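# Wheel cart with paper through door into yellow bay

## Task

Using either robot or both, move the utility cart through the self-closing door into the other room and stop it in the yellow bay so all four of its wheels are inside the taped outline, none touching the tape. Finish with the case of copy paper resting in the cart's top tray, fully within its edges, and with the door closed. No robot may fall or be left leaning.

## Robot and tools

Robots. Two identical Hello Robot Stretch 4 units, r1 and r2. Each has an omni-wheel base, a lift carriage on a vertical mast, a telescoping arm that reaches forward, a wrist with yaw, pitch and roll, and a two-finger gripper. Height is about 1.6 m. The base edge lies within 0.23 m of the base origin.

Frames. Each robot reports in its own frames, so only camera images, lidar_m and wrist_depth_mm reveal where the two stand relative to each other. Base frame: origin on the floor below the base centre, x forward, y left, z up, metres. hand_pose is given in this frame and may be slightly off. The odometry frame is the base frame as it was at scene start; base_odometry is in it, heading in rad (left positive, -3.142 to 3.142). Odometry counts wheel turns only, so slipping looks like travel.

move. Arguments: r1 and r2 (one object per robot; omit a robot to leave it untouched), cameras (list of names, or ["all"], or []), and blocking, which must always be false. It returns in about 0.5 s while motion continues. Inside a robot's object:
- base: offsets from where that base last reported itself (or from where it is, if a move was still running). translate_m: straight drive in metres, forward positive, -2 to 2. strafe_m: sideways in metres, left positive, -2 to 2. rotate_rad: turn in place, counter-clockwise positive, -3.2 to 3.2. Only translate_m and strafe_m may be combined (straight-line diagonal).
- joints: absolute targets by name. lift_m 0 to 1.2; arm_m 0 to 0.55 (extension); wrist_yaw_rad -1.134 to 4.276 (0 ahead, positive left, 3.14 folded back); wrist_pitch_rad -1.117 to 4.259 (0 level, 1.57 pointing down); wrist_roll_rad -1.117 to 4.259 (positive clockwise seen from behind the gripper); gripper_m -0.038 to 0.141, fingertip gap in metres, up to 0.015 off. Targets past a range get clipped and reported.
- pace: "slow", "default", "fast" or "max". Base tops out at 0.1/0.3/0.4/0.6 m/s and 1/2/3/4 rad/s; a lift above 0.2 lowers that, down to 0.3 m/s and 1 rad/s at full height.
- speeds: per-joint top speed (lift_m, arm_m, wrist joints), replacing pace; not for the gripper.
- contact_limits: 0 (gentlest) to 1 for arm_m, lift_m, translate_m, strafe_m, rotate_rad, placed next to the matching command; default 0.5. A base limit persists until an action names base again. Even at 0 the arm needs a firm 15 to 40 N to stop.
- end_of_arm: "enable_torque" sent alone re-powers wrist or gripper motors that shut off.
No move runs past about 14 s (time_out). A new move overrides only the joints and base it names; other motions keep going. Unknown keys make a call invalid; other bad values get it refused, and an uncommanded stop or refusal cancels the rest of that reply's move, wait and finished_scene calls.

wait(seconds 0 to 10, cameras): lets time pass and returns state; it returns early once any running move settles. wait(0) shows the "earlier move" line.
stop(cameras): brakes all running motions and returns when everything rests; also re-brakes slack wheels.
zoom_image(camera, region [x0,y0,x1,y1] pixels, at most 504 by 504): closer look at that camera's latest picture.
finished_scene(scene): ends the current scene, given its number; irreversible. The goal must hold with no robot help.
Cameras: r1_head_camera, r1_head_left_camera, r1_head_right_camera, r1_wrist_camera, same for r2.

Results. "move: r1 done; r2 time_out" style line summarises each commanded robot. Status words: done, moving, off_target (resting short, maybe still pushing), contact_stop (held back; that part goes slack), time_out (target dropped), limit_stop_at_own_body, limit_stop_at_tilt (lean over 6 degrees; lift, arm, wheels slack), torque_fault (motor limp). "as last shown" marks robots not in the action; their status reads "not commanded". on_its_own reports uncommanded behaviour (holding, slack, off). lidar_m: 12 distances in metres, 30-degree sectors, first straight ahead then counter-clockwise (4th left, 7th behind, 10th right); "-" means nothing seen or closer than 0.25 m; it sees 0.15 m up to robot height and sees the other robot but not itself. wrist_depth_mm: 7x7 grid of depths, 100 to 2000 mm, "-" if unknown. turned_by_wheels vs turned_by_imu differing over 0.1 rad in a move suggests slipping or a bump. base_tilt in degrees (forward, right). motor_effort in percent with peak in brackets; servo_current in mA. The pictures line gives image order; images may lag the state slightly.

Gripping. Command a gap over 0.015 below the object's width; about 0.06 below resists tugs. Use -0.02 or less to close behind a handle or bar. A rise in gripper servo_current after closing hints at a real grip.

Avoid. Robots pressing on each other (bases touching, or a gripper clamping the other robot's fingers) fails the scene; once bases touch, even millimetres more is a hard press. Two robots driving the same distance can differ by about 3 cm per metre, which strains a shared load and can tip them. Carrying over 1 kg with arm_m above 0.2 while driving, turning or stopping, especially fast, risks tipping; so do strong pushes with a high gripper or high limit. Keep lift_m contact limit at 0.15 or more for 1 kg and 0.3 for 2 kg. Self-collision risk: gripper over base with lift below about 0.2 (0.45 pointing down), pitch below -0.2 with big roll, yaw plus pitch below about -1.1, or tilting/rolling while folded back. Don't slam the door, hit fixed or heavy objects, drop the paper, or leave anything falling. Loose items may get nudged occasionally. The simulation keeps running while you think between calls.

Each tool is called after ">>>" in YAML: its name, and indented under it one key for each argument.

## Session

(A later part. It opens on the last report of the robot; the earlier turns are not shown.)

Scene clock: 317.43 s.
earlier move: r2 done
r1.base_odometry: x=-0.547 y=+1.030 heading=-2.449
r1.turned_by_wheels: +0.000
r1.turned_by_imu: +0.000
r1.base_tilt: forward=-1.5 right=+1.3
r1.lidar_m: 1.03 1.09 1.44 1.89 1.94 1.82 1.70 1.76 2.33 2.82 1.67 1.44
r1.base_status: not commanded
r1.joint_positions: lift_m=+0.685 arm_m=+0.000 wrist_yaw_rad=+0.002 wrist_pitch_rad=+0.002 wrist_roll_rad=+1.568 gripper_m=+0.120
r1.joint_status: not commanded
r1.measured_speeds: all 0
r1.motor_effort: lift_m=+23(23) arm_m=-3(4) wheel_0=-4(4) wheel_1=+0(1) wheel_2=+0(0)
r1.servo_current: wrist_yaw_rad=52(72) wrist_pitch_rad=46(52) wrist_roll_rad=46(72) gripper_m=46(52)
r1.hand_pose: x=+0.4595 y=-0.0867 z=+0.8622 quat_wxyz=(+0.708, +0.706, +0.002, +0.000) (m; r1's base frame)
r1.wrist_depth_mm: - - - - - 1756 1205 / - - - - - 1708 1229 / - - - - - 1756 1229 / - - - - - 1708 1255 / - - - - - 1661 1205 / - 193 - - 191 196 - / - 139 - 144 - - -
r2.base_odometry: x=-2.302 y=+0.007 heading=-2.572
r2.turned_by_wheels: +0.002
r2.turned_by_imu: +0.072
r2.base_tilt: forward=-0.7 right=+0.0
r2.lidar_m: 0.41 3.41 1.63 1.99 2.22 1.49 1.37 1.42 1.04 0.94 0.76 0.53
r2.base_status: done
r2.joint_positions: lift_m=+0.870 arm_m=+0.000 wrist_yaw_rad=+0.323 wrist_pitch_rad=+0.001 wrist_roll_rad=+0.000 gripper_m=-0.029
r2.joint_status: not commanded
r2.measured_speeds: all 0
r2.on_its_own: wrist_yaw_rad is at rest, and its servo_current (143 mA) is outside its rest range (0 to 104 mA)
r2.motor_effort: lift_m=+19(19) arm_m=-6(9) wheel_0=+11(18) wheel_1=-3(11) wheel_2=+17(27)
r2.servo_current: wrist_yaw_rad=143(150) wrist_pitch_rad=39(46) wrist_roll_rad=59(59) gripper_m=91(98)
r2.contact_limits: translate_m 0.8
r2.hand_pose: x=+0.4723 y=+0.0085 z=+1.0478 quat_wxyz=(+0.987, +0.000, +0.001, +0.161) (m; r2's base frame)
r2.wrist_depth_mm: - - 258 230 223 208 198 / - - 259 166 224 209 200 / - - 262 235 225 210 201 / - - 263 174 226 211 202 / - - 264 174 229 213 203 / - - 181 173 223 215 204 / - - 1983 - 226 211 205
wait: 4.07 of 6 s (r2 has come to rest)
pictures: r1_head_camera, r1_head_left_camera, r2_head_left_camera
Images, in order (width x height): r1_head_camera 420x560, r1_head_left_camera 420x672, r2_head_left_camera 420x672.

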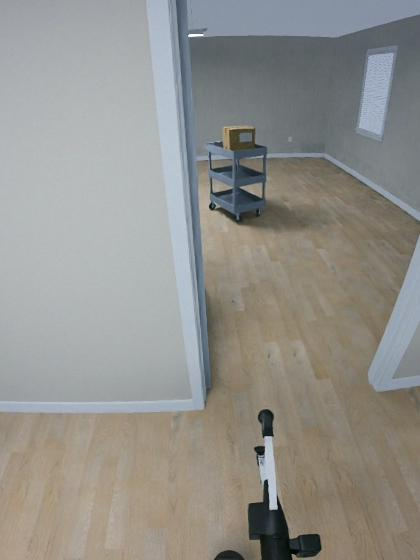

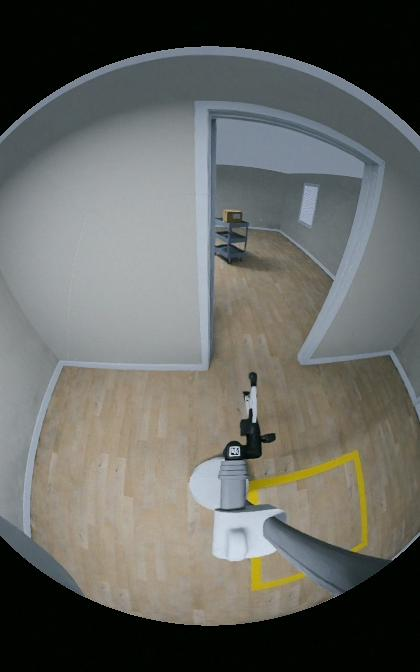

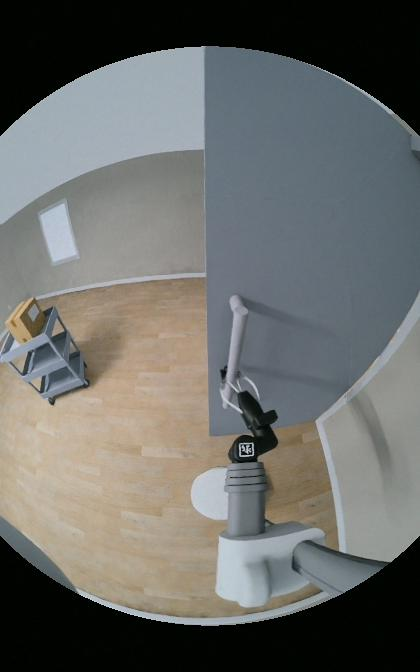

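>>> move:
  r1: {"base":{"rotate_rad":0.135}}
  blocking: false

>>> wait:
  seconds: 1.5

>>> move:
  r1: {"base":{"strafe_m":-0.55}}
  blocking: false

>>> wait:
  seconds: 4
  cameras: ["r1_head_camera"]

Scene clock: 338.93 s.
move: r1 moving
r1.base_odometry: x=-0.547 y=+1.030 heading=-2.314
r1.turned_by_wheels: +0.134
r1.turned_by_imu: +0.135
r1.base_tilt: forward=-1.5 right=+1.3
r1.lidar_m: 1.06 1.13 1.61 1.89 2.01 1.76 1.70 1.83 2.67 2.82 1.45 1.46
r1.base_status: rotate_rad moving
r1.joint_positions: lift_m=+0.685 arm_m=+0.000 wrist_yaw_rad=+0.002 wrist_pitch_rad=+0.002 wrist_roll_rad=+1.568 gripper_m=+0.120
r1.joint_status: not commanded
r1.measured_speeds: translate_m=+0.001 strafe_m=+0.000 rotate_rad=+0.060 lift_m=+0.000 arm_m=+0.000 wrist_yaw_rad=+0.000 wrist_pitch_rad=+0.000 wrist_roll_rad=+0.000
r1.motor_effort: lift_m=+23(23) arm_m=-3(4) wheel_0=-3(7) wheel_1=+0(7) wheel_2=+0(7)
r1.servo_current: wrist_yaw_rad=46(65) wrist_pitch_rad=46(52) wrist_roll_rad=39(59) gripper_m=46(46)
r1.hand_pose: x=+0.4595 y=-0.0868 z=+0.8622 quat_wxyz=(+0.708, +0.706, +0.001, +0.000) (m; r1's base frame)
r1.wrist_depth_mm: - - - - - 1708 1205 / - - - - - 1756 1255 / - - - - - 1756 1229 / - - - - - 1756 1205 / - - - - - - - / - 193 - - 191 196 - / - 139 - 144 - - -
r2.base_odometry: x=-2.302 y=+0.007 heading=-2.572
r2.turned_by_wheels: +0.000
r2.turned_by_imu: +0.000
r2.base_tilt: forward=-0.6 right=+0.0
r2.lidar_m: 0.39 3.43 1.63 1.99 2.19 1.47 1.35 1.41 1.02 0.95 0.75 0.49
r2.base_status: not commanded
r2.joint_positions: lift_m=+0.870 arm_m=+0.000 wrist_yaw_rad=+0.323 wrist_pitch_rad=+0.001 wrist_roll_rad=+0.000 gripper_m=-0.029
r2.joint_status: not commanded
r2.measured_speeds: all 0
r2.motor_effort: lift_m=+19(19) arm_m=-6(6) wheel_0=+11(11) wheel_1=-3(4) wheel_2=+17(17)
r2.servo_current: wrist_yaw_rad=150(150) wrist_pitch_rad=39(46) wrist_roll_rad=46(65) gripper_m=91(91)
r2.contact_limits: translate_m 0.8
r2.hand_pose: x=+0.4723 y=+0.0085 z=+1.0478 quat_wxyz=(+0.987, +0.000, +0.001, +0.161) (m; r2's base frame)
r2.wrist_depth_mm: - - 258 230 222 208 198 / - - 260 166 224 210 200 / - - 262 234 225 211 200 / - - 264 175 227 211 202 / - - 263 174 228 212 203 / - - 182 174 223 215 204 / - - - - 227 211 206
pictures: none

Scene clock: 339.27 s.
earlier move: r1 done
r1.base_odometry: x=-0.547 y=+1.030 heading=-2.314
r1.turned_by_wheels: +0.000
r1.turned_by_imu: +0.000
r1.base_tilt: forward=-1.6 right=+1.3
r1.lidar_m: 1.05 1.14 1.63 1.87 2.00 1.76 1.71 1.85 2.68 2.80 1.44 1.45
r1.base_status: done
r1.joint_positions: lift_m=+0.685 arm_m=+0.000 wrist_yaw_rad=+0.002 wrist_pitch_rad=+0.002 wrist_roll_rad=+1.568 gripper_m=+0.120
r1.joint_status: not commanded
r1.measured_speeds: all 0
r1.motor_effort: lift_m=+23(23) arm_m=-4(4) wheel_0=-4(7) wheel_1=+0(7) wheel_2=+0(7)
r1.servo_current: wrist_yaw_rad=39(65) wrist_pitch_rad=39(52) wrist_roll_rad=46(59) gripper_m=46(46)
r1.hand_pose: x=+0.4595 y=-0.0868 z=+0.8622 quat_wxyz=(+0.708, +0.706, +0.001, +0.000) (m; r1's base frame)
r1.wrist_depth_mm: - - - - - 1708 1205 / - - - - - 1708 1182 / - - - - - 1708 1229 / - - - - - 1708 1182 / - - - - - - - / - 193 - - 191 196 - / - 139 - 144 - - -
r2.base_odometry: x=-2.302 y=+0.007 heading=-2.572
r2.turned_by_wheels: +0.000
r2.turned_by_imu: +0.000
r2.base_tilt: forward=-0.7 right=+0.1
r2.lidar_m: 0.41 3.44 1.62 1.95 2.19 1.48 1.34 1.39 1.03 0.95 0.78 0.51
r2.base_status: not commanded
r2.joint_positions: lift_m=+0.870 arm_m=+0.000 wrist_yaw_rad=+0.323 wrist_pitch_rad=+0.001 wrist_roll_rad=+0.000 gripper_m=-0.029
r2.joint_status: not commanded
r2.measured_speeds: all 0
r2.on_its_own: wrist_yaw_rad is at rest, and its servo_current (130 mA) is outside its rest range (0 to 104 mA)
r2.motor_effort: lift_m=+19(19) arm_m=-6(6) wheel_0=+11(11) wheel_1=-3(4) wheel_2=+17(17)
r2.servo_current: wrist_yaw_rad=130(150) wrist_pitch_rad=39(46) wrist_roll_rad=33(65) gripper_m=91(91)
r2.contact_limits: translate_m 0.8
r2.hand_pose: x=+0.4723 y=+0.0085 z=+1.0478 quat_wxyz=(+0.987, +0.000, +0.001, +0.161) (m; r2's base frame)
r2.wrist_depth_mm: - - 257 231 222 208 198 / - - 259 166 224 210 200 / - - 260 235 226 210 201 / - - 264 174 226 211 202 / - - 264 173 229 212 203 / - - 181 173 222 214 205 / - - - - 227 211 204
wait: 0.33 of 1.5 s (r1 has come to rest)
pictures: none

Scene clock: 339.77 s.
move: r1 moving
r1.base_odometry: x=-0.574 y=+1.054 heading=-2.314
r1.turned_by_wheels: +0.000
r1.turned_by_imu: +0.000
r1.base_tilt: forward=-1.6 right=+1.3
r1.lidar_m: 1.04 1.13 1.64 1.92 2.03 1.77 1.72 1.86 2.66 2.79 1.42 1.43
r1.base_status: strafe_m moving
r1.joint_positions: lift_m=+0.685 arm_m=+0.000 wrist_yaw_rad=+0.002 wrist_pitch_rad=+0.002 wrist_roll_rad=+1.568 gripper_m=+0.120
r1.joint_status: not commanded
r1.measured_speeds: translate_m=+0.000 strafe_m=-0.141 rotate_rad=+0.000 lift_m=+0.000 arm_m=+0.000 wrist_yaw_rad=+0.000 wrist_pitch_rad=+0.000 wrist_roll_rad=+0.000
r1.motor_effort: lift_m=+23(23) arm_m=-3(4) wheel_0=+10(11) wheel_1=-9(10) wheel_2=+2(2)
r1.servo_current: wrist_yaw_rad=46(59) wrist_pitch_rad=46(46) wrist_roll_rad=39(59) gripper_m=39(46)
r1.hand_pose: x=+0.4595 y=-0.0868 z=+0.8622 quat_wxyz=(+0.708, +0.706, +0.001, +0.000) (m; r1's base frame)
r1.wrist_depth_mm: - - - - - 1708 1229 / - - - - - 1756 1229 / - - - - - 1808 1205 / - - - - - 1756 1182 / - - - - - - - / - 193 - - 190 196 - / - 139 - 145 - - -
r2.base_odometry: x=-2.302 y=+0.007 heading=-2.572
r2.turned_by_wheels: +0.000
r2.turned_by_imu: +0.000
r2.base_tilt: forward=-0.7 right=+0.1
r2.lidar_m: 0.41 3.43 1.61 1.97 2.18 1.48 1.37 1.42 1.01 0.94 0.77 0.53
r2.base_status: not commanded
r2.joint_positions: lift_m=+0.870 arm_m=+0.000 wrist_yaw_rad=+0.323 wrist_pitch_rad=+0.001 wrist_roll_rad=+0.000 gripper_m=-0.029
r2.joint_status: not commanded
r2.measured_speeds: all 0
r2.motor_effort: lift_m=+19(19) arm_m=-6(6) wheel_0=+11(12) wheel_1=-3(3) wheel_2=+17(17)
r2.servo_current: wrist_yaw_rad=150(150) wrist_pitch_rad=46(46) wrist_roll_rad=52(52) gripper_m=91(91)
r2.contact_limits: translate_m 0.8
r2.hand_pose: x=+0.4723 y=+0.0085 z=+1.0478 quat_wxyz=(+0.987, +0.000, +0.001, +0.161) (m; r2's base frame)
r2.wrist_depth_mm: - - 257 229 222 208 198 / - - 260 166 224 210 200 / - - 260 235 225 211 201 / - - 264 174 226 211 202 / - - 264 173 228 213 203 / - - 182 173 223 215 204 / - - - - 226 211 206
pictures: none

Scene clock: 342.43 s.
earlier move: r1 done
r1.base_odometry: x=-0.952 y=+1.402 heading=-2.314
r1.turned_by_wheels: +0.000
r1.turned_by_imu: -0.003
r1.base_tilt: forward=-1.6 right=+1.3
r1.lidar_m: 1.76 1.19 1.59 2.44 2.36 1.77 1.74 1.84 2.32 2.27 1.37 1.09
r1.base_status: done
r1.joint_positions: lift_m=+0.685 arm_m=+0.000 wrist_yaw_rad=+0.002 wrist_pitch_rad=+0.002 wrist_roll_rad=+1.568 gripper_m=+0.120
r1.joint_status: not commanded
r1.measured_speeds: all 0
r1.motor_effort: lift_m=+23(23) arm_m=-3(4) wheel_0=+2(14) wheel_1=-1(12) wheel_2=+1(2)
r1.servo_current: wrist_yaw_rad=46(72) wrist_pitch_rad=46(52) wrist_roll_rad=59(65) gripper_m=46(52)
r1.hand_pose: x=+0.4595 y=-0.0868 z=+0.8622 quat_wxyz=(+0.708, +0.706, +0.001, +0.000) (m; r1's base frame)
r1.wrist_depth_mm: - - - - - - - / - - - - - 1708 1229 / - - - - - 1756 1229 / - - - - - 1708 1255 / - - - - - 1808 1229 / - 211 - - 198 213 1255 / - 139 - 144 - - 1182
r2.base_odometry: x=-2.302 y=+0.007 heading=-2.572
r2.turned_by_wheels: +0.000
r2.turned_by_imu: +0.000
r2.base_tilt: forward=-0.6 right=+0.0
r2.lidar_m: 0.39 3.44 1.63 1.98 2.15 1.49 1.36 1.41 1.03 0.94 0.78 0.53
r2.base_status: not commanded
r2.joint_positions: lift_m=+0.870 arm_m=+0.000 wrist_yaw_rad=+0.323 wrist_pitch_rad=+0.001 wrist_roll_rad=+0.000 gripper_m=-0.029
r2.joint_status: not commanded
r2.measured_speeds: all 0
r2.on_its_own: wrist_yaw_rad is at rest, and its servo_current (137 mA) is outside its rest range (0 to 104 mA)
r2.motor_effort: lift_m=+19(19) arm_m=-6(6) wheel_0=+11(12) wheel_1=-3(3) wheel_2=+17(17)
r2.servo_current: wrist_yaw_rad=137(150) wrist_pitch_rad=39(46) wrist_roll_rad=46(59) gripper_m=85(98)
r2.contact_limits: translate_m 0.8
r2.hand_pose: x=+0.4723 y=+0.0085 z=+1.0478 quat_wxyz=(+0.987, +0.000, +0.001, +0.161) (m; r2's base frame)
r2.wrist_depth_mm: - - 257 230 222 208 198 / - - 260 166 225 209 200 / - - 263 234 225 211 200 / - - 264 174 227 211 202 / - - 265 174 228 213 203 / - - 182 173 223 214 204 / - - - - 227 210 205
wait: 2.67 of 4 s (r1 has come to rest)
pictures: r1_head_camera
Images, in order (width x height): r1_head_camera 420x560.

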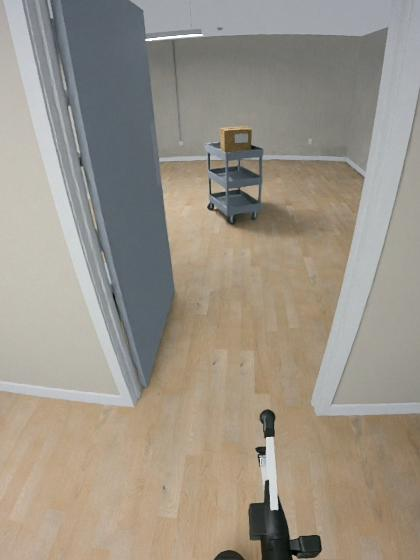

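>>> move:
  r1: {"base":{"translate_m":1.65,"strafe_m":-0.05},"pace":"fast"}
  blocking: false

>>> wait:
  seconds: 8

>>> move:
  r1: {"base":{"translate_m":1.3,"strafe_m":-1.0},"pace":"fast"}
  blocking: false
  cameras: ["r1_head_camera"]

>>> wait:
  seconds: 8

>>> move:
  r1: {"base":{"translate_m":1.75},"pace":"fast"}
  blocking: false
  cameras: ["r1_head_left_camera"]

>>> wait:
  seconds: 8

>>> move:
  r1: {"base":{"rotate_rad":-2.86}}
  blocking: false

>>> wait:
  seconds: 6
  cameras: ["r1_head_camera","r1_head_left_camera","r1_head_right_camera"]

Scene clock: 373.17 s.
move: r1 moving
r1.base_odometry: x=-0.986 y=+1.368 heading=-2.314
r1.turned_by_wheels: +0.000
r1.turned_by_imu: +0.000
r1.base_tilt: forward=-1.6 right=+1.3
r1.lidar_m: 1.75 1.12 1.52 2.42 2.44 1.85 1.79 1.93 2.28 2.27 1.34 1.07
r1.base_status: translate_m moving; strafe_m moving
r1.joint_positions: lift_m=+0.685 arm_m=+0.000 wrist_yaw_rad=+0.002 wrist_pitch_rad=+0.002 wrist_roll_rad=+1.568 gripper_m=+0.120
r1.joint_status: not commanded
r1.measured_speeds: translate_m=+0.186 strafe_m=-0.006 rotate_rad=+0.001 lift_m=+0.000 arm_m=+0.000 wrist_yaw_rad=+0.000 wrist_pitch_rad=+0.000 wrist_roll_rad=+0.000
r1.motor_effort: lift_m=+23(23) arm_m=-3(4) wheel_0=+8(10) wheel_1=+5(7) wheel_2=-11(11)
r1.servo_current: wrist_yaw_rad=46(59) wrist_pitch_rad=52(52) wrist_roll_rad=52(52) gripper_m=39(46)
r1.hand_pose: x=+0.4595 y=-0.0868 z=+0.8622 quat_wxyz=(+0.708, +0.706, +0.001, +0.000) (m; r1's base frame)
r1.wrist_depth_mm: - - - - - - - / - - - - - 1708 1229 / - - - - - 1808 1229 / - - - - - 1756 1229 / - - - - - 1756 1255 / - 218 - - 213 213 1281 / - 138 - 144 - - 1281
r2.base_odometry: x=-2.302 y=+0.007 heading=-2.572
r2.turned_by_wheels: +0.000
r2.turned_by_imu: +0.000
r2.base_tilt: forward=-0.7 right=+0.0
r2.lidar_m: 0.40 3.45 1.62 1.99 2.19 1.48 1.37 1.40 1.04 0.94 0.77 0.50
r2.base_status: not commanded
r2.joint_positions: lift_m=+0.870 arm_m=+0.000 wrist_yaw_rad=+0.323 wrist_pitch_rad=+0.001 wrist_roll_rad=+0.000 gripper_m=-0.029
r2.joint_status: not commanded
r2.measured_speeds: all 0
r2.motor_effort: lift_m=+19(19) arm_m=-6(6) wheel_0=+11(12) wheel_1=-3(3) wheel_2=+16(17)
r2.servo_current: wrist_yaw_rad=143(143) wrist_pitch_rad=46(46) wrist_roll_rad=46(52) gripper_m=98(98)
r2.contact_limits: translate_m 0.8
r2.hand_pose: x=+0.4723 y=+0.0085 z=+1.0478 quat_wxyz=(+0.987, +0.000, +0.001, +0.161) (m; r2's base frame)
r2.wrist_depth_mm: - - 258 231 223 208 198 / - - 258 166 224 209 201 / - - 262 234 226 211 200 / - - 263 175 226 212 202 / - - 264 173 228 214 202 / - - 182 174 223 215 204 / - - - - 226 211 205
pictures: none

Scene clock: 378.13 s.
earlier move: r1 done
r1.base_odometry: x=-2.105 y=+0.220 heading=-2.314
r1.turned_by_wheels: +0.000
r1.turned_by_imu: +0.000
r1.base_tilt: forward=-1.6 right=+1.2
r1.lidar_m: 1.83 0.67 0.47 0.47 0.49 3.49 3.43 0.66 0.70 2.34 2.50 3.54
r1.base_status: done
r1.joint_positions: lift_m=+0.685 arm_m=+0.000 wrist_yaw_rad=+0.002 wrist_pitch_rad=+0.002 wrist_roll_rad=+1.568 gripper_m=+0.120
r1.joint_status: not commanded
r1.measured_speeds: all 0
r1.motor_effort: lift_m=+23(23) arm_m=-3(4) wheel_0=+0(10) wheel_1=+0(8) wheel_2=+2(13)
r1.servo_current: wrist_yaw_rad=46(65) wrist_pitch_rad=46(52) wrist_roll_rad=59(65) gripper_m=39(46)
r1.hand_pose: x=+0.4595 y=-0.0868 z=+0.8622 quat_wxyz=(+0.708, +0.706, +0.001, +0.000) (m; r1's base frame)
r1.wrist_depth_mm: - - - - - 1708 1229 / - - - - - 1661 1182 / - - - - - 1708 1205 / - - - 1808 - 1661 1255 / - - - - - 1708 1255 / - - - - - 213 1229 / - - - 145 - 1921 1255
r2.base_odometry: x=-2.302 y=+0.007 heading=-2.572
r2.turned_by_wheels: +0.000
r2.turned_by_imu: +0.001
r2.base_tilt: forward=-0.6 right=+0.0
r2.lidar_m: 0.41 3.43 1.62 1.97 2.18 1.50 1.37 1.41 1.02 0.94 0.76 0.50
r2.base_status: not commanded
r2.joint_positions: lift_m=+0.870 arm_m=+0.000 wrist_yaw_rad=+0.323 wrist_pitch_rad=+0.001 wrist_roll_rad=+0.000 gripper_m=-0.029
r2.joint_status: not commanded
r2.measured_speeds: all 0
r2.on_its_own: wrist_yaw_rad is at rest, and its servo_current (143 mA) is outside its rest range (0 to 104 mA)
r2.motor_effort: lift_m=+19(19) arm_m=-6(6) wheel_0=+11(12) wheel_1=-3(3) wheel_2=+16(17)
r2.servo_current: wrist_yaw_rad=143(156) wrist_pitch_rad=39(46) wrist_roll_rad=46(59) gripper_m=91(98)
r2.contact_limits: translate_m 0.8
r2.hand_pose: x=+0.4723 y=+0.0085 z=+1.0478 quat_wxyz=(+0.987, +0.000, +0.001, +0.161) (m; r2's base frame)
r2.wrist_depth_mm: - - 258 231 223 208 198 / - - 260 165 224 210 200 / - - 262 234 226 211 201 / - - 264 175 226 211 202 / - - 266 173 229 214 204 / - - 181 173 222 214 204 / - - - - 228 211 205
wait: 4.97 of 8 s (r1 has come to rest)
pictures: none

Scene clock: 378.63 s.
move: r1 moving
r1.base_odometry: x=-2.156 y=+0.212 heading=-2.314
r1.turned_by_wheels: +0.000
r1.turned_by_imu: +0.000
r1.base_tilt: forward=-1.6 right=+1.3
r1.lidar_m: 1.78 0.70 0.51 0.49 0.53 3.52 3.47 0.64 0.77 2.31 2.43 3.51
r1.base_status: translate_m moving; strafe_m moving
r1.joint_positions: lift_m=+0.685 arm_m=+0.000 wrist_yaw_rad=+0.002 wrist_pitch_rad=+0.002 wrist_roll_rad=+1.568 gripper_m=+0.120
r1.joint_status: not commanded
r1.measured_speeds: translate_m=+0.159 strafe_m=-0.122 rotate_rad=-0.003 lift_m=+0.000 arm_m=+0.000 wrist_yaw_rad=+0.000 wrist_pitch_rad=+0.000 wrist_roll_rad=+0.000
r1.motor_effort: lift_m=+23(23) arm_m=-3(4) wheel_0=+11(13) wheel_1=-4(6) wheel_2=-10(11)
r1.servo_current: wrist_yaw_rad=59(78) wrist_pitch_rad=46(46) wrist_roll_rad=52(59) gripper_m=39(46)
r1.hand_pose: x=+0.4595 y=-0.0868 z=+0.8622 quat_wxyz=(+0.708, +0.706, +0.001, +0.000) (m; r1's base frame)
r1.wrist_depth_mm: - - - - - 1708 1205 / - - - - - 1808 1229 / - - - - - 1708 1255 / - - - 1863 - 1661 1255 / - - - - - 1708 1229 / - - - - - 213 1229 / - - - 145 - 1983 1255
r2.base_odometry: x=-2.302 y=+0.007 heading=-2.572
r2.turned_by_wheels: +0.000
r2.turned_by_imu: +0.000
r2.base_tilt: forward=-0.7 right=+0.0
r2.lidar_m: 0.40 3.46 1.64 1.98 2.19 1.47 1.37 1.39 1.02 0.95 0.80 0.52
r2.base_status: not commanded
r2.joint_positions: lift_m=+0.870 arm_m=+0.000 wrist_yaw_rad=+0.323 wrist_pitch_rad=+0.001 wrist_roll_rad=+0.000 gripper_m=-0.029
r2.joint_status: not commanded
r2.measured_speeds: all 0
r2.motor_effort: lift_m=+19(19) arm_m=-6(6) wheel_0=+11(12) wheel_1=-3(3) wheel_2=+17(17)
r2.servo_current: wrist_yaw_rad=130(156) wrist_pitch_rad=33(46) wrist_roll_rad=46(52) gripper_m=85(98)
r2.contact_limits: translate_m 0.8
r2.hand_pose: x=+0.4723 y=+0.0085 z=+1.0478 quat_wxyz=(+0.987, +0.000, +0.001, +0.161) (m; r2's base frame)
r2.wrist_depth_mm: - - 257 230 223 208 198 / - - 258 166 224 210 200 / - - 262 234 225 211 201 / - - 264 175 228 212 202 / - - 264 173 228 213 202 / - - 182 174 223 215 205 / - - - - 228 211 205
pictures: r1_head_camera
Images, in order (width x height): r1_head_camera 420x560.

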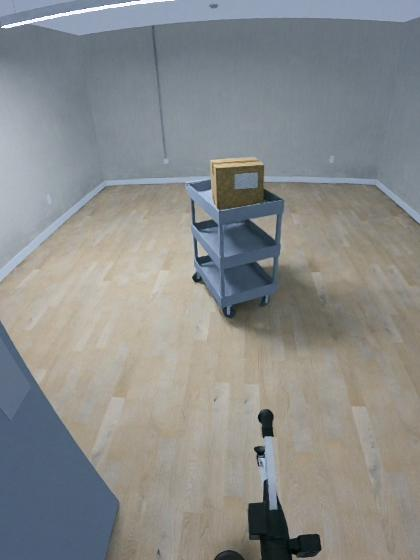

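Scene clock: 383.50 s.
earlier move: r1 done
r1.base_odometry: x=-3.721 y=-0.060 heading=-2.314
r1.turned_by_wheels: +0.000
r1.turned_by_imu: -0.004
r1.base_tilt: forward=-1.6 right=+1.3
r1.lidar_m: 3.98 0.89 0.95 3.30 1.60 1.81 1.78 1.91 1.46 1.41 1.50 2.15
r1.base_status: done
r1.joint_positions: lift_m=+0.685 arm_m=+0.000 wrist_yaw_rad=+0.002 wrist_pitch_rad=+0.002 wrist_roll_rad=+1.568 gripper_m=+0.120
r1.joint_status: not commanded
r1.measured_speeds: all 0
r1.motor_effort: lift_m=+23(23) arm_m=-4(4) wheel_0=+1(14) wheel_1=-1(6) wheel_2=+1(11)
r1.servo_current: wrist_yaw_rad=59(78) wrist_pitch_rad=33(52) wrist_roll_rad=52(72) gripper_m=46(52)
r1.hand_pose: x=+0.4595 y=-0.0868 z=+0.8622 quat_wxyz=(+0.708, +0.706, +0.001, +0.000) (m; r1's base frame)
r1.wrist_depth_mm: - - - - - 1661 1205 / - - - - - 1756 1229 / - - - - - 1756 1229 / - - - - - 1863 1229 / - - - - - 1756 1255 / - - - - - 213 1255 / - - - 144 - 1983 1255
r2.base_odometry: x=-2.302 y=+0.007 heading=-2.572
r2.turned_by_wheels: +0.000
r2.turned_by_imu: +0.001
r2.base_tilt: forward=-0.6 right=+0.0
r2.lidar_m: 0.39 1.89 1.62 2.01 2.21 1.48 1.36 1.39 1.02 0.96 0.79 0.52
r2.base_status: not commanded
r2.joint_positions: lift_m=+0.870 arm_m=+0.000 wrist_yaw_rad=+0.323 wrist_pitch_rad=+0.001 wrist_roll_rad=+0.000 gripper_m=-0.029
r2.joint_status: not commanded
r2.measured_speeds: all 0
r2.on_its_own: wrist_yaw_rad is at rest, and its servo_current (124 mA) is outside its rest range (0 to 104 mA)
r2.motor_effort: lift_m=+19(19) arm_m=-6(6) wheel_0=+11(12) wheel_1=-3(3) wheel_2=+16(17)
r2.servo_current: wrist_yaw_rad=124(156) wrist_pitch_rad=39(52) wrist_roll_rad=39(59) gripper_m=85(98)
r2.contact_limits: translate_m 0.8
r2.hand_pose: x=+0.4723 y=+0.0085 z=+1.0478 quat_wxyz=(+0.987, +0.000, +0.001, +0.161) (m; r2's base frame)
r2.wrist_depth_mm: - - 257 230 223 208 198 / - - 259 165 224 210 200 / - - 262 235 226 210 201 / - - 263 175 226 211 202 / - - 264 174 228 213 204 / - - 182 173 222 214 205 / - - 1756 - 228 211 205
wait: 4.87 of 8 s (r1 has come to rest)
pictures: none

Scene clock: 384.00 s.
move: r1 moving
r1.base_odometry: x=-3.753 y=-0.096 heading=-2.314
r1.turned_by_wheels: +0.000
r1.turned_by_imu: +0.000
r1.base_tilt: forward=-1.5 right=+1.3
r1.lidar_m: 3.91 0.86 0.89 3.29 1.64 1.89 1.85 1.95 1.43 1.39 1.49 2.18
r1.base_status: translate_m moving
r1.joint_positions: lift_m=+0.685 arm_m=+0.000 wrist_yaw_rad=+0.002 wrist_pitch_rad=+0.002 wrist_roll_rad=+1.568 gripper_m=+0.120
r1.joint_status: not commanded
r1.measured_speeds: translate_m=+0.185 strafe_m=+0.002 rotate_rad=-0.001 lift_m=+0.000 arm_m=+0.000 wrist_yaw_rad=+0.000 wrist_pitch_rad=+0.000 wrist_roll_rad=+0.000
r1.motor_effort: lift_m=+23(23) arm_m=-3(4) wheel_0=+9(9) wheel_1=+6(7) wheel_2=-12(12)
r1.servo_current: wrist_yaw_rad=59(59) wrist_pitch_rad=46(52) wrist_roll_rad=65(65) gripper_m=39(46)
r1.hand_pose: x=+0.4595 y=-0.0868 z=+0.8622 quat_wxyz=(+0.708, +0.706, +0.001, +0.000) (m; r1's base frame)
r1.wrist_depth_mm: - - - - - 1661 1205 / - - - - - 1661 1229 / - - - - - 1756 1229 / - - - - - 1756 1229 / - - - - - 1863 1281 / - - - - - 213 1255 / - - - 145 - 1921 1281
r2.base_odometry: x=-2.302 y=+0.007 heading=-2.572
r2.turned_by_wheels: +0.000
r2.turned_by_imu: +0.000
r2.base_tilt: forward=-0.6 right=+0.0
r2.lidar_m: 0.41 1.95 1.64 1.95 2.18 1.48 1.36 1.41 1.01 0.94 0.79 0.50
r2.base_status: not commanded
r2.joint_positions: lift_m=+0.870 arm_m=+0.000 wrist_yaw_rad=+0.323 wrist_pitch_rad=+0.001 wrist_roll_rad=+0.000 gripper_m=-0.029
r2.joint_status: not commanded
r2.measured_speeds: all 0
r2.motor_effort: lift_m=+19(19) arm_m=-6(6) wheel_0=+11(12) wheel_1=-3(3) wheel_2=+17(17)
r2.servo_current: wrist_yaw_rad=137(137) wrist_pitch_rad=39(39) wrist_roll_rad=46(52) gripper_m=85(91)
r2.contact_limits: translate_m 0.8
r2.hand_pose: x=+0.4723 y=+0.0085 z=+1.0478 quat_wxyz=(+0.987, +0.000, +0.001, +0.161) (m; r2's base frame)
r2.wrist_depth_mm: - - 257 231 222 208 198 / - - 259 166 224 209 200 / - - 260 234 226 211 202 / - - 264 175 226 212 202 / - - 265 173 229 213 203 / - - 182 173 223 215 204 / - - 1808 - 227 211 206
pictures: r1_head_left_camera
Images, in order (width x height): r1_head_left_camera 420x672.

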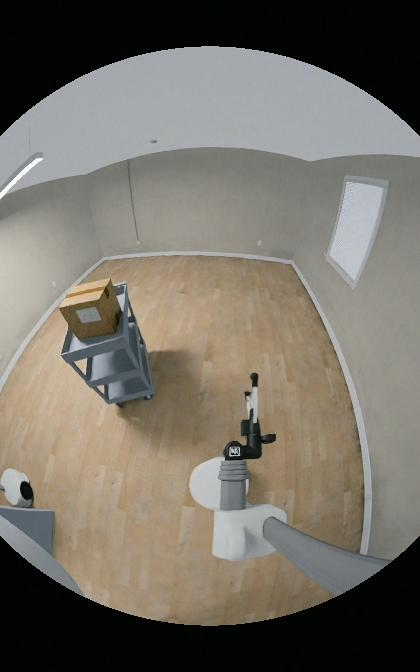

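Scene clock: 389.30 s.
earlier move: r1 done
r1.base_odometry: x=-4.905 y=-1.350 heading=-2.313
r1.turned_by_wheels: +0.000
r1.turned_by_imu: +0.001
r1.base_tilt: forward=-1.6 right=+1.3
r1.lidar_m: 2.23 2.37 3.25 3.18 0.90 0.98 3.69 2.05 1.56 1.50 1.59 2.30
r1.base_status: done
r1.joint_positions: lift_m=+0.685 arm_m=+0.000 wrist_yaw_rad=+0.002 wrist_pitch_rad=+0.002 wrist_roll_rad=+1.568 gripper_m=+0.120
r1.joint_status: not commanded
r1.measured_speeds: all 0
r1.motor_effort: lift_m=+23(23) arm_m=-3(4) wheel_0=+1(10) wheel_1=+0(8) wheel_2=+2(13)
r1.servo_current: wrist_yaw_rad=33(65) wrist_pitch_rad=39(52) wrist_roll_rad=59(78) gripper_m=46(52)
r1.hand_pose: x=+0.4595 y=-0.0868 z=+0.8622 quat_wxyz=(+0.708, +0.706, +0.001, +0.000) (m; r1's base frame)
r1.wrist_depth_mm: - - - - - 1576 1205 / - - - - - 1618 1229 / - - - - - 1808 1229 / - - - - - 1756 1229 / - - - - - 1756 1255 / - - - - - 213 1229 / - - - 145 - 1983 1255
r2.base_odometry: x=-2.302 y=+0.007 heading=-2.572
r2.turned_by_wheels: +0.000
r2.turned_by_imu: +0.001
r2.base_tilt: forward=-0.7 right=+0.0
r2.lidar_m: 0.42 3.43 1.62 1.98 2.17 1.50 1.37 1.40 1.04 0.94 0.78 0.52
r2.base_status: not commanded
r2.joint_positions: lift_m=+0.870 arm_m=+0.000 wrist_yaw_rad=+0.323 wrist_pitch_rad=+0.001 wrist_roll_rad=+0.000 gripper_m=-0.029
r2.joint_status: not commanded
r2.measured_speeds: all 0
r2.on_its_own: wrist_yaw_rad is at rest, and its servo_current (137 mA) is outside its rest range (0 to 104 mA)
r2.motor_effort: lift_m=+19(19) arm_m=-6(6) wheel_0=+11(12) wheel_1=-3(4) wheel_2=+17(17)
r2.servo_current: wrist_yaw_rad=137(150) wrist_pitch_rad=46(52) wrist_roll_rad=46(59) gripper_m=91(98)
r2.contact_limits: translate_m 0.8
r2.hand_pose: x=+0.4723 y=+0.0085 z=+1.0478 quat_wxyz=(+0.987, +0.000, +0.001, +0.161) (m; r2's base frame)
r2.wrist_depth_mm: - - 258 230 222 208 198 / - - 260 165 224 209 200 / - - 262 235 226 211 200 / - - 263 174 227 211 202 / - - 264 174 229 213 204 / - - 182 174 223 215 204 / - - - - 226 210 205
wait: 5.30 of 8 s (r1 has come to rest)
pictures: none

Scene clock: 389.80 s.
move: r1 moving
r1.base_odometry: x=-4.905 y=-1.350 heading=-2.566
r1.turned_by_wheels: -0.253
r1.turned_by_imu: -0.254
r1.base_tilt: forward=-1.6 right=+1.3
r1.lidar_m: 2.23 2.27 2.74 3.20 0.90 0.90 3.10 2.78 1.71 1.50 1.51 1.86
r1.base_status: rotate_rad moving
r1.joint_positions: lift_m=+0.685 arm_m=+0.000 wrist_yaw_rad=+0.002 wrist_pitch_rad=+0.002 wrist_roll_rad=+1.568 gripper_m=+0.120
r1.joint_status: not commanded
r1.measured_speeds: translate_m=-0.001 strafe_m=+0.001 rotate_rad=-0.972 lift_m=+0.000 arm_m=+0.000 wrist_yaw_rad=+0.000 wrist_pitch_rad=+0.000 wrist_roll_rad=+0.000
r1.motor_effort: lift_m=+23(23) arm_m=-4(4) wheel_0=+7(8) wheel_1=+7(7) wheel_2=+7(7)
r1.servo_current: wrist_yaw_rad=39(78) wrist_pitch_rad=39(46) wrist_roll_rad=46(65) gripper_m=52(52)
r1.hand_pose: x=+0.4595 y=-0.0868 z=+0.8622 quat_wxyz=(+0.708, +0.706, +0.001, +0.000) (m; r1's base frame)
r1.wrist_depth_mm: - - - - - 1756 1205 / - - - - - 1708 1229 / - - - - - 1756 1205 / - - - - - 1808 1229 / - - - - - 1863 1255 / - 197 - - 212 213 1255 / - 139 - 144 - 1708 1255
r2.base_odometry: x=-2.302 y=+0.007 heading=-2.572
r2.turned_by_wheels: +0.000
r2.turned_by_imu: +0.000
r2.base_tilt: forward=-0.7 right=+0.0
r2.lidar_m: 0.40 3.44 1.64 1.96 2.22 1.47 1.38 1.41 1.06 0.94 0.77 0.51
r2.base_status: not commanded
r2.joint_positions: lift_m=+0.870 arm_m=+0.000 wrist_yaw_rad=+0.323 wrist_pitch_rad=+0.001 wrist_roll_rad=+0.000 gripper_m=-0.029
r2.joint_status: not commanded
r2.measured_speeds: all 0
r2.motor_effort: lift_m=+19(19) arm_m=-6(6) wheel_0=+11(12) wheel_1=-3(3) wheel_2=+16(17)
r2.servo_current: wrist_yaw_rad=124(143) wrist_pitch_rad=39(39) wrist_roll_rad=52(52) gripper_m=91(98)
r2.contact_limits: translate_m 0.8
r2.hand_pose: x=+0.4723 y=+0.0085 z=+1.0478 quat_wxyz=(+0.987, +0.000, +0.001, +0.161) (m; r2's base frame)
r2.wrist_depth_mm: - - 257 231 223 208 198 / - - 259 166 224 210 200 / - - 262 234 226 210 201 / - - 263 174 226 211 202 / - - 265 173 229 213 202 / - - 181 173 224 214 204 / - - - - 227 211 205
pictures: none

Scene clock: 392.03 s.
earlier move: r1 done
r1.base_odometry: x=-4.905 y=-1.350 heading=+1.110
r1.turned_by_wheels: -2.607
r1.turned_by_imu: -2.621
r1.base_tilt: forward=-1.6 right=+1.3
r1.lidar_m: 2.63 1.68 1.47 1.48 1.88 2.24 2.27 2.82 3.22 0.91 0.90 3.19
r1.base_status: done
r1.joint_positions: lift_m=+0.685 arm_m=+0.000 wrist_yaw_rad=+0.002 wrist_pitch_rad=+0.002 wrist_roll_rad=+1.568 gripper_m=+0.120
r1.joint_status: not commanded
r1.measured_speeds: all 0
r1.motor_effort: lift_m=+23(23) arm_m=-4(4) wheel_0=+2(10) wheel_1=+1(10) wheel_2=+2(8)
r1.servo_current: wrist_yaw_rad=39(78) wrist_pitch_rad=39(52) wrist_roll_rad=46(65) gripper_m=46(52)
r1.hand_pose: x=+0.4595 y=-0.0868 z=+0.8622 quat_wxyz=(+0.708, +0.706, +0.001, +0.000) (m; r1's base frame)
r1.wrist_depth_mm: - - - - - 1708 1205 / - - - - - 1756 1229 / - - - - - 1756 1255 / - - - - - 1808 1255 / - - - - - 1756 1255 / - - - - - 214 1255 / - - - 145 - 1808 1229
r2.base_odometry: x=-2.302 y=+0.007 heading=-2.572
r2.turned_by_wheels: +0.000
r2.turned_by_imu: +0.000
r2.base_tilt: forward=-0.7 right=+0.0
r2.lidar_m: 0.41 3.45 1.63 1.95 2.18 1.48 1.36 1.40 1.03 0.94 0.81 0.52
r2.base_status: not commanded
r2.joint_positions: lift_m=+0.870 arm_m=+0.000 wrist_yaw_rad=+0.323 wrist_pitch_rad=+0.001 wrist_roll_rad=+0.000 gripper_m=-0.029
r2.joint_status: not commanded
r2.measured_speeds: all 0
r2.on_its_own: wrist_yaw_rad is at rest, and its servo_current (137 mA) is outside its rest range (0 to 104 mA)
r2.motor_effort: lift_m=+19(19) arm_m=-6(6) wheel_0=+11(12) wheel_1=-3(3) wheel_2=+17(17)
r2.servo_current: wrist_yaw_rad=137(150) wrist_pitch_rad=39(46) wrist_roll_rad=46(59) gripper_m=85(98)
r2.contact_limits: translate_m 0.8
r2.hand_pose: x=+0.4723 y=+0.0085 z=+1.0478 quat_wxyz=(+0.987, +0.000, +0.001, +0.161) (m; r2's base frame)
r2.wrist_depth_mm: - - 258 231 221 208 198 / - - 260 166 225 209 200 / - - 260 234 226 211 201 / - - 265 175 226 211 202 / - - 264 173 228 213 203 / - - 182 173 223 215 204 / - - - - 227 211 205
wait: 2.23 of 6 s (r1 has come to rest)
pictures: r1_head_camera, r1_head_left_camera, r1_head_right_camera
Images, in order (width x height): r1_head_camera 420x560, r1_head_left_camera 420x672, r1_head_right_camera 420x672.

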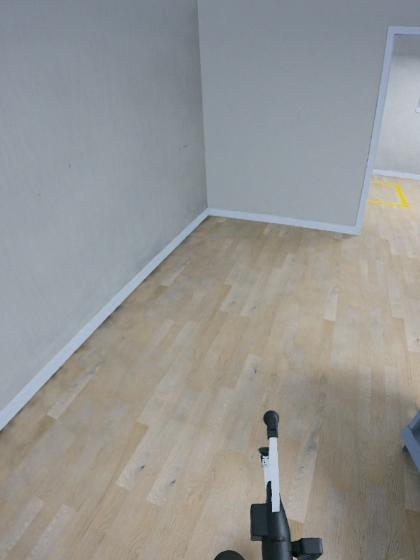

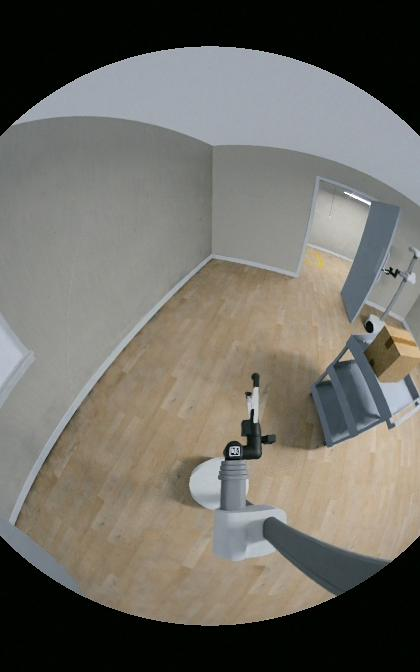

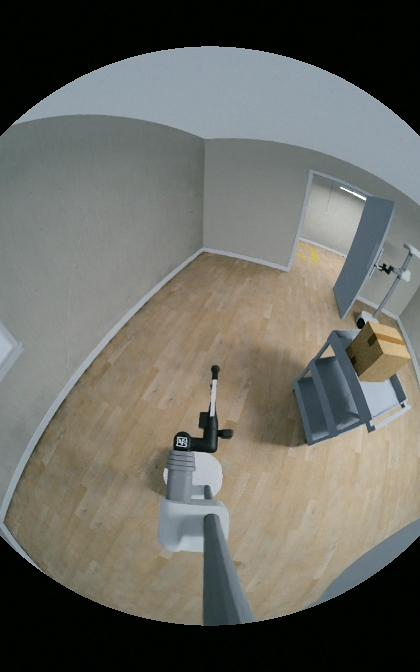

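>>> move:
  blocking: false
  cameras: ["r1_head_camera","r1_head_right_camera","r1_head_left_camera"]

Scene clock: 416.27 s.
r1.base_odometry: x=-4.905 y=-1.350 heading=+1.110
r1.turned_by_wheels: +0.000
r1.turned_by_imu: +0.000
r1.base_tilt: forward=-1.6 right=+1.3
r1.lidar_m: 2.64 1.66 1.46 1.49 1.87 2.24 2.25 2.82 3.21 0.89 0.91 3.18
r1.base_status: done
r1.joint_positions: lift_m=+0.685 arm_m=+0.000 wrist_yaw_rad=+0.002 wrist_pitch_rad=+0.002 wrist_roll_rad=+1.568 gripper_m=+0.120
r1.joint_status: not commanded
r1.measured_speeds: all 0
r1.motor_effort: lift_m=+23(23) arm_m=-4(4) wheel_0=+3(10) wheel_1=+1(10) wheel_2=+2(8)
r1.servo_current: wrist_yaw_rad=39(78) wrist_pitch_rad=39(52) wrist_roll_rad=39(65) gripper_m=39(52)
r1.hand_pose: x=+0.4595 y=-0.0868 z=+0.8622 quat_wxyz=(+0.708, +0.706, +0.001, +0.000) (m; r1's base frame)
r1.wrist_depth_mm: - - - - - 1756 1182 / - - - - - 1756 1205 / - - - - - 1808 1229 / - - - - - 1808 1205 / - - - - - 1808 1229 / - - - - - 213 1281 / - - - 145 - 1756 1255
r2.base_odometry: x=-2.302 y=+0.007 heading=-2.572
r2.turned_by_wheels: +0.000
r2.turned_by_imu: +0.000
r2.base_tilt: forward=-0.7 right=+0.0
r2.lidar_m: 0.40 3.45 1.62 1.96 2.21 1.49 1.37 1.40 1.04 0.95 0.79 0.52
r2.base_status: not commanded
r2.joint_positions: lift_m=+0.870 arm_m=+0.000 wrist_yaw_rad=+0.323 wrist_pitch_rad=+0.001 wrist_roll_rad=+0.000 gripper_m=-0.029
r2.joint_status: not commanded
r2.measured_speeds: all 0
r2.on_its_own: wrist_yaw_rad is at rest, and its servo_current (130 mA) is outside its rest range (0 to 104 mA)
r2.motor_effort: lift_m=+19(19) arm_m=-6(6) wheel_0=+11(12) wheel_1=-3(3) wheel_2=+17(17)
r2.servo_current: wrist_yaw_rad=130(150) wrist_pitch_rad=39(46) wrist_roll_rad=52(59) gripper_m=85(98)
r2.contact_limits: translate_m 0.8
r2.hand_pose: x=+0.4723 y=+0.0085 z=+1.0478 quat_wxyz=(+0.987, +0.000, +0.001, +0.161) (m; r2's base frame)
r2.wrist_depth_mm: - - 258 229 224 208 198 / - - 259 165 224 209 200 / - - 260 235 226 211 202 / - - 263 175 226 211 202 / - - 265 173 229 213 204 / - - 182 173 223 214 204 / - - - - 226 211 205
pictures: r1_head_camera, r1_head_left_camera, r1_head_right_camera
Images, in order (width x height): r1_head_camera 420x560, r1_head_left_camera 420x672, r1_head_right_camera 420x672.

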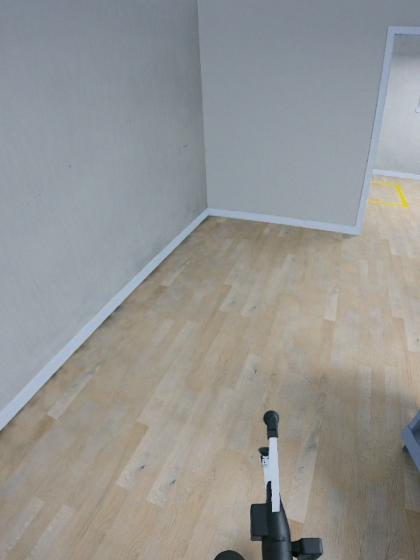

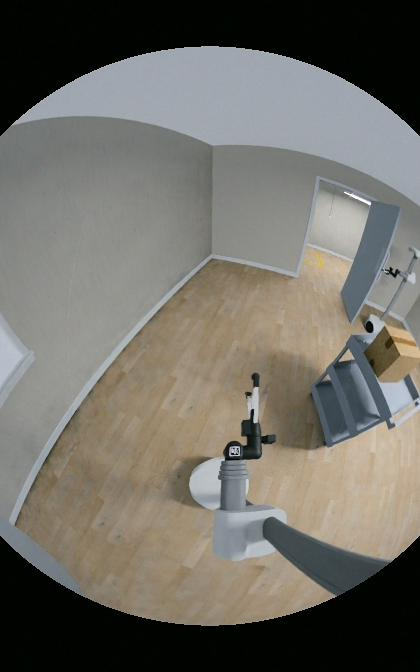

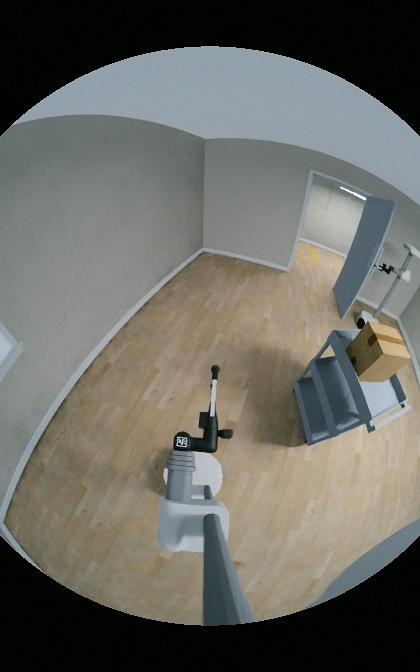

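>>> move:
  blocking: false
  r1: {"base":{"translate_m":-0.6}}

>>> wait:
  seconds: 5
  cameras: ["r1_head_right_camera"]

Scene clock: 426.17 s.
move: r1 moving
r1.base_odometry: x=-4.918 y=-1.378 heading=+1.110
r1.turned_by_wheels: +0.000
r1.turned_by_imu: +0.000
r1.base_tilt: forward=-1.6 right=+1.3
r1.lidar_m: 2.65 1.70 1.48 1.49 1.88 2.17 2.24 2.80 3.23 0.91 0.93 3.15
r1.base_status: translate_m moving
r1.joint_positions: lift_m=+0.685 arm_m=+0.000 wrist_yaw_rad=+0.002 wrist_pitch_rad=+0.002 wrist_roll_rad=+1.568 gripper_m=+0.120
r1.joint_status: not commanded
r1.measured_speeds: translate_m=-0.119 strafe_m=+0.001 rotate_rad=-0.003 lift_m=+0.000 arm_m=+0.000 wrist_yaw_rad=+0.000 wrist_pitch_rad=+0.000 wrist_roll_rad=+0.000
r1.motor_effort: lift_m=+23(23) arm_m=-4(4) wheel_0=-7(8) wheel_1=-4(7) wheel_2=+9(10)
r1.servo_current: wrist_yaw_rad=39(65) wrist_pitch_rad=39(46) wrist_roll_rad=59(59) gripper_m=39(46)
r1.hand_pose: x=+0.4595 y=-0.0868 z=+0.8622 quat_wxyz=(+0.708, +0.706, +0.001, +0.000) (m; r1's base frame)
r1.wrist_depth_mm: - - - - - 1661 1205 / - - - - - 1756 1229 / - - - - - 1808 1229 / - - - - - 1808 1229 / - - - - - 1808 1255 / - - - - - 213 1255 / - - - 145 - 1756 1255
r2.base_odometry: x=-2.302 y=+0.007 heading=-2.572
r2.turned_by_wheels: +0.000
r2.turned_by_imu: +0.000
r2.base_tilt: forward=-0.7 right=+0.0
r2.lidar_m: 0.40 3.41 1.65 1.98 2.14 1.49 1.36 1.42 1.02 0.94 0.77 0.50
r2.base_status: not commanded
r2.joint_positions: lift_m=+0.870 arm_m=+0.000 wrist_yaw_rad=+0.323 wrist_pitch_rad=+0.001 wrist_roll_rad=+0.000 gripper_m=-0.029
r2.joint_status: not commanded
r2.measured_speeds: all 0
r2.motor_effort: lift_m=+19(19) arm_m=-6(6) wheel_0=+11(12) wheel_1=-3(4) wheel_2=+17(17)
r2.servo_current: wrist_yaw_rad=137(143) wrist_pitch_rad=39(46) wrist_roll_rad=52(59) gripper_m=91(91)
r2.contact_limits: translate_m 0.8
r2.hand_pose: x=+0.4723 y=+0.0085 z=+1.0478 quat_wxyz=(+0.987, +0.000, +0.001, +0.161) (m; r2's base frame)
r2.wrist_depth_mm: - - 259 230 222 208 198 / - - 259 165 224 209 201 / - - 262 233 225 211 201 / - - 263 175 226 211 202 / - - 264 173 228 213 203 / - - 182 174 223 214 204 / - - - - 226 211 205
pictures: none

Scene clock: 429.17 s.
earlier move: r1 done
r1.base_odometry: x=-5.171 y=-1.887 heading=+1.110
r1.turned_by_wheels: +0.000
r1.turned_by_imu: -0.001
r1.base_tilt: forward=-1.6 right=+1.3
r1.lidar_m: 2.98 1.92 1.66 1.71 1.86 1.67 1.71 2.13 3.01 3.03 1.16 1.28
r1.base_status: done
r1.joint_positions: lift_m=+0.685 arm_m=+0.000 wrist_yaw_rad=+0.002 wrist_pitch_rad=+0.002 wrist_roll_rad=+1.568 gripper_m=+0.120
r1.joint_status: not commanded
r1.measured_speeds: all 0
r1.motor_effort: lift_m=+23(23) arm_m=-4(4) wheel_0=-1(9) wheel_1=-1(8) wheel_2=+0(10)
r1.servo_current: wrist_yaw_rad=39(65) wrist_pitch_rad=39(52) wrist_roll_rad=52(65) gripper_m=39(52)
r1.hand_pose: x=+0.4595 y=-0.0868 z=+0.8622 quat_wxyz=(+0.708, +0.706, +0.001, +0.000) (m; r1's base frame)
r1.wrist_depth_mm: - - - - - 1708 1205 / - - - - - 1708 1205 / - - - - - 1808 1229 / - - - - - 1756 1229 / - - - - - 1756 1255 / - - - - - 213 1255 / - - - 145 - 1921 1255
r2.base_odometry: x=-2.302 y=+0.007 heading=-2.572
r2.turned_by_wheels: +0.000
r2.turned_by_imu: +0.000
r2.base_tilt: forward=-0.6 right=+0.0
r2.lidar_m: 0.40 3.44 1.65 1.97 2.21 1.49 1.37 1.40 1.01 0.95 0.79 0.52
r2.base_status: not commanded
r2.joint_positions: lift_m=+0.870 arm_m=+0.000 wrist_yaw_rad=+0.323 wrist_pitch_rad=+0.001 wrist_roll_rad=+0.000 gripper_m=-0.029
r2.joint_status: not commanded
r2.measured_speeds: all 0
r2.on_its_own: wrist_yaw_rad is at rest, and its servo_current (143 mA) is outside its rest range (0 to 104 mA)
r2.motor_effort: lift_m=+19(19) arm_m=-6(6) wheel_0=+11(12) wheel_1=-3(4) wheel_2=+16(17)
r2.servo_current: wrist_yaw_rad=143(143) wrist_pitch_rad=39(46) wrist_roll_rad=39(65) gripper_m=85(98)
r2.contact_limits: translate_m 0.8
r2.hand_pose: x=+0.4723 y=+0.0085 z=+1.0478 quat_wxyz=(+0.987, +0.000, +0.001, +0.161) (m; r2's base frame)
r2.wrist_depth_mm: - - 258 230 222 208 199 / - - 258 165 224 209 200 / - - 262 235 225 211 201 / - - 262 175 227 211 202 / - - 265 174 228 213 203 / - - 182 173 224 214 204 / - - - - 227 211 206
wait: 3.00 of 5 s (r1 has come to rest)
pictures: r1_head_right_camera
Images, in order (width x height): r1_head_right_camera 420x672.

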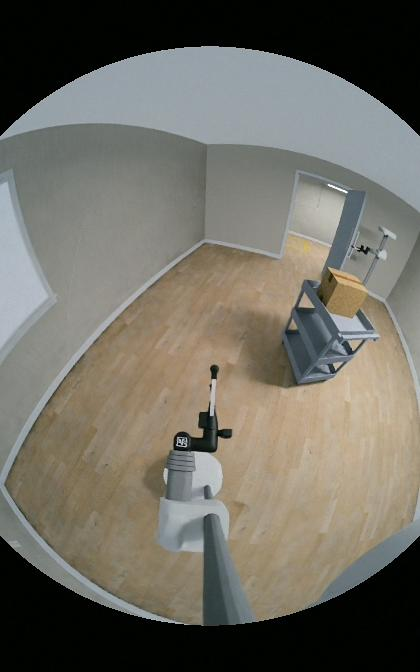

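Strafe right.

>>> move:
  blocking: false
  r1: {"base":{"strafe_m":-1.15}}

>>> wait:
  seconds: 8
  cameras: ["r1_head_camera","r1_head_right_camera"]

Scene clock: 433.00 s.
move: r1 moving
r1.base_odometry: x=-5.139 y=-1.903 heading=+1.110
r1.turned_by_wheels: +0.000
r1.turned_by_imu: +0.000
r1.base_tilt: forward=-1.6 right=+1.3
r1.lidar_m: 3.06 1.92 1.72 1.70 1.86 1.70 1.71 2.14 3.00 3.01 1.13 1.22
r1.base_status: strafe_m moving
r1.joint_positions: lift_m=+0.685 arm_m=+0.000 wrist_yaw_rad=+0.002 wrist_pitch_rad=+0.002 wrist_roll_rad=+1.568 gripper_m=+0.120
r1.joint_status: not commanded
r1.measured_speeds: translate_m=+0.000 strafe_m=-0.141 rotate_rad=+0.001 lift_m=+0.000 arm_m=+0.000 wrist_yaw_rad=+0.000 wrist_pitch_rad=+0.000 wrist_roll_rad=+0.000
r1.motor_effort: lift_m=+23(23) arm_m=-4(4) wheel_0=+9(10) wheel_1=-8(9) wheel_2=+1(1)
r1.servo_current: wrist_yaw_rad=46(65) wrist_pitch_rad=39(46) wrist_roll_rad=46(72) gripper_m=46(46)
r1.hand_pose: x=+0.4595 y=-0.0868 z=+0.8622 quat_wxyz=(+0.708, +0.706, +0.001, +0.000) (m; r1's base frame)
r1.wrist_depth_mm: - - - - - 1708 1182 / - - - - - 1708 1182 / - - - - - 1756 1229 / - - - - - 1756 1255 / - - - - - 1756 1255 / - - - - - 214 1255 / - - - 145 - 1983 1281
r2.base_odometry: x=-2.302 y=+0.007 heading=-2.572
r2.turned_by_wheels: +0.000
r2.turned_by_imu: +0.000
r2.base_tilt: forward=-0.6 right=+0.1
r2.lidar_m: 0.40 3.45 1.64 1.96 2.18 1.49 1.36 1.40 1.02 0.95 0.80 0.51
r2.base_status: not commanded
r2.joint_positions: lift_m=+0.870 arm_m=+0.000 wrist_yaw_rad=+0.323 wrist_pitch_rad=+0.001 wrist_roll_rad=+0.000 gripper_m=-0.029
r2.joint_status: not commanded
r2.measured_speeds: all 0
r2.motor_effort: lift_m=+19(19) arm_m=-6(6) wheel_0=+11(12) wheel_1=-3(4) wheel_2=+17(17)
r2.servo_current: wrist_yaw_rad=137(143) wrist_pitch_rad=46(46) wrist_roll_rad=52(52) gripper_m=85(91)
r2.contact_limits: translate_m 0.8
r2.hand_pose: x=+0.4723 y=+0.0085 z=+1.0478 quat_wxyz=(+0.987, +0.000, +0.001, +0.161) (m; r2's base frame)
r2.wrist_depth_mm: - - 257 230 223 208 198 / - - 260 165 224 209 200 / - - 262 235 225 211 201 / - - 263 174 227 211 202 / - - 265 173 228 213 204 / - - 182 173 223 215 205 / - - - - 226 211 204
pictures: none

Scene clock: 437.67 s.
earlier move: r1 done
r1.base_odometry: x=-4.141 y=-2.398 heading=+1.110
r1.turned_by_wheels: +0.000
r1.turned_by_imu: -0.008
r1.base_tilt: forward=-1.6 right=+1.3
r1.lidar_m: 0.71 0.75 2.73 2.75 2.32 2.06 2.09 2.17 1.94 1.94 2.41 0.78
r1.base_status: done
r1.joint_positions: lift_m=+0.685 arm_m=+0.000 wrist_yaw_rad=+0.002 wrist_pitch_rad=+0.002 wrist_roll_rad=+1.568 gripper_m=+0.120
r1.joint_status: not commanded
r1.measured_speeds: all 0
r1.motor_effort: lift_m=+23(23) arm_m=-4(4) wheel_0=+1(12) wheel_1=-1(11) wheel_2=+0(2)
r1.servo_current: wrist_yaw_rad=52(78) wrist_pitch_rad=39(52) wrist_roll_rad=52(72) gripper_m=39(52)
r1.hand_pose: x=+0.4595 y=-0.0868 z=+0.8622 quat_wxyz=(+0.708, +0.706, +0.001, +0.000) (m; r1's base frame)
r1.wrist_depth_mm: - - - - - 1661 1229 / - - - - - 1708 1229 / - - - - - 1756 1182 / - - - 597 - - 591 / - - 778 585 - - 585 / - - 788 798 198 212 585 / - - 809 145 - - 569
r2.base_odometry: x=-2.302 y=+0.007 heading=-2.572
r2.turned_by_wheels: +0.000
r2.turned_by_imu: +0.001
r2.base_tilt: forward=-0.6 right=+0.0
r2.lidar_m: 0.41 3.46 1.61 1.94 2.19 1.49 1.38 1.41 1.03 0.95 0.77 0.51
r2.base_status: not commanded
r2.joint_positions: lift_m=+0.870 arm_m=+0.000 wrist_yaw_rad=+0.323 wrist_pitch_rad=+0.001 wrist_roll_rad=+0.000 gripper_m=-0.029
r2.joint_status: not commanded
r2.measured_speeds: all 0
r2.on_its_own: wrist_yaw_rad is at rest, and its servo_current (130 mA) is outside its rest range (0 to 104 mA)
r2.motor_effort: lift_m=+19(19) arm_m=-6(6) wheel_0=+11(12) wheel_1=-3(4) wheel_2=+17(17)
r2.servo_current: wrist_yaw_rad=130(150) wrist_pitch_rad=39(52) wrist_roll_rad=46(65) gripper_m=91(98)
r2.contact_limits: translate_m 0.8
r2.hand_pose: x=+0.4723 y=+0.0085 z=+1.0478 quat_wxyz=(+0.987, +0.000, +0.001, +0.161) (m; r2's base frame)
r2.wrist_depth_mm: - - 257 231 223 208 198 / - - 259 165 224 210 200 / - - 260 234 225 211 201 / - - 263 175 227 211 202 / - - 264 174 228 213 203 / - - 181 174 222 215 205 / - - - - 227 211 205
wait: 4.67 of 8 s (r1 has come to rest)
pictures: r1_head_camera, r1_head_right_camera
Images, in order (width x height): r1_head_camera 420x560, r1_head_right_camera 420x672.

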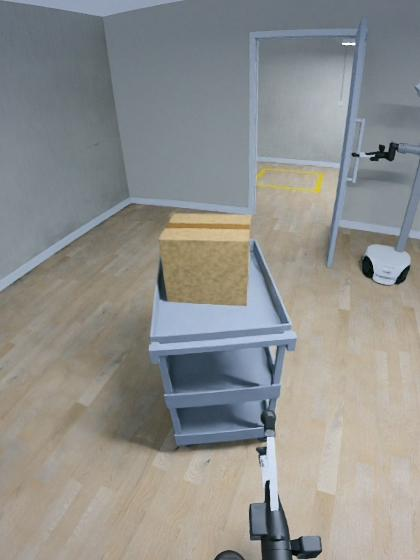

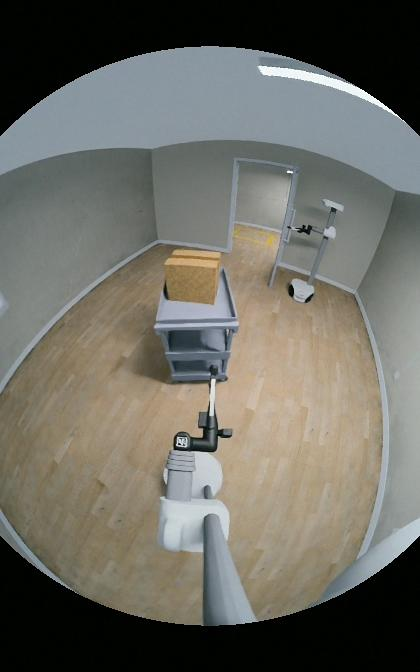

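>>> zoom_image:
  camera: "r1_head_camera"
  region: [120, 180, 320, 460]

Scaled by 1.800 from the camera's 420x560 image, which has a finer 600x800 frame.

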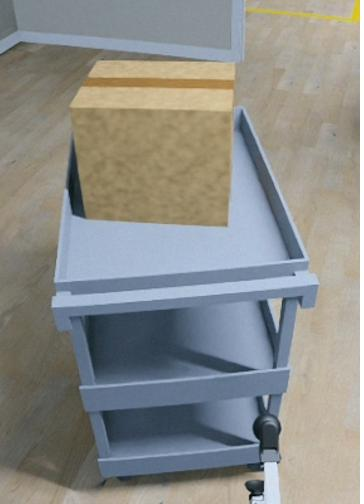

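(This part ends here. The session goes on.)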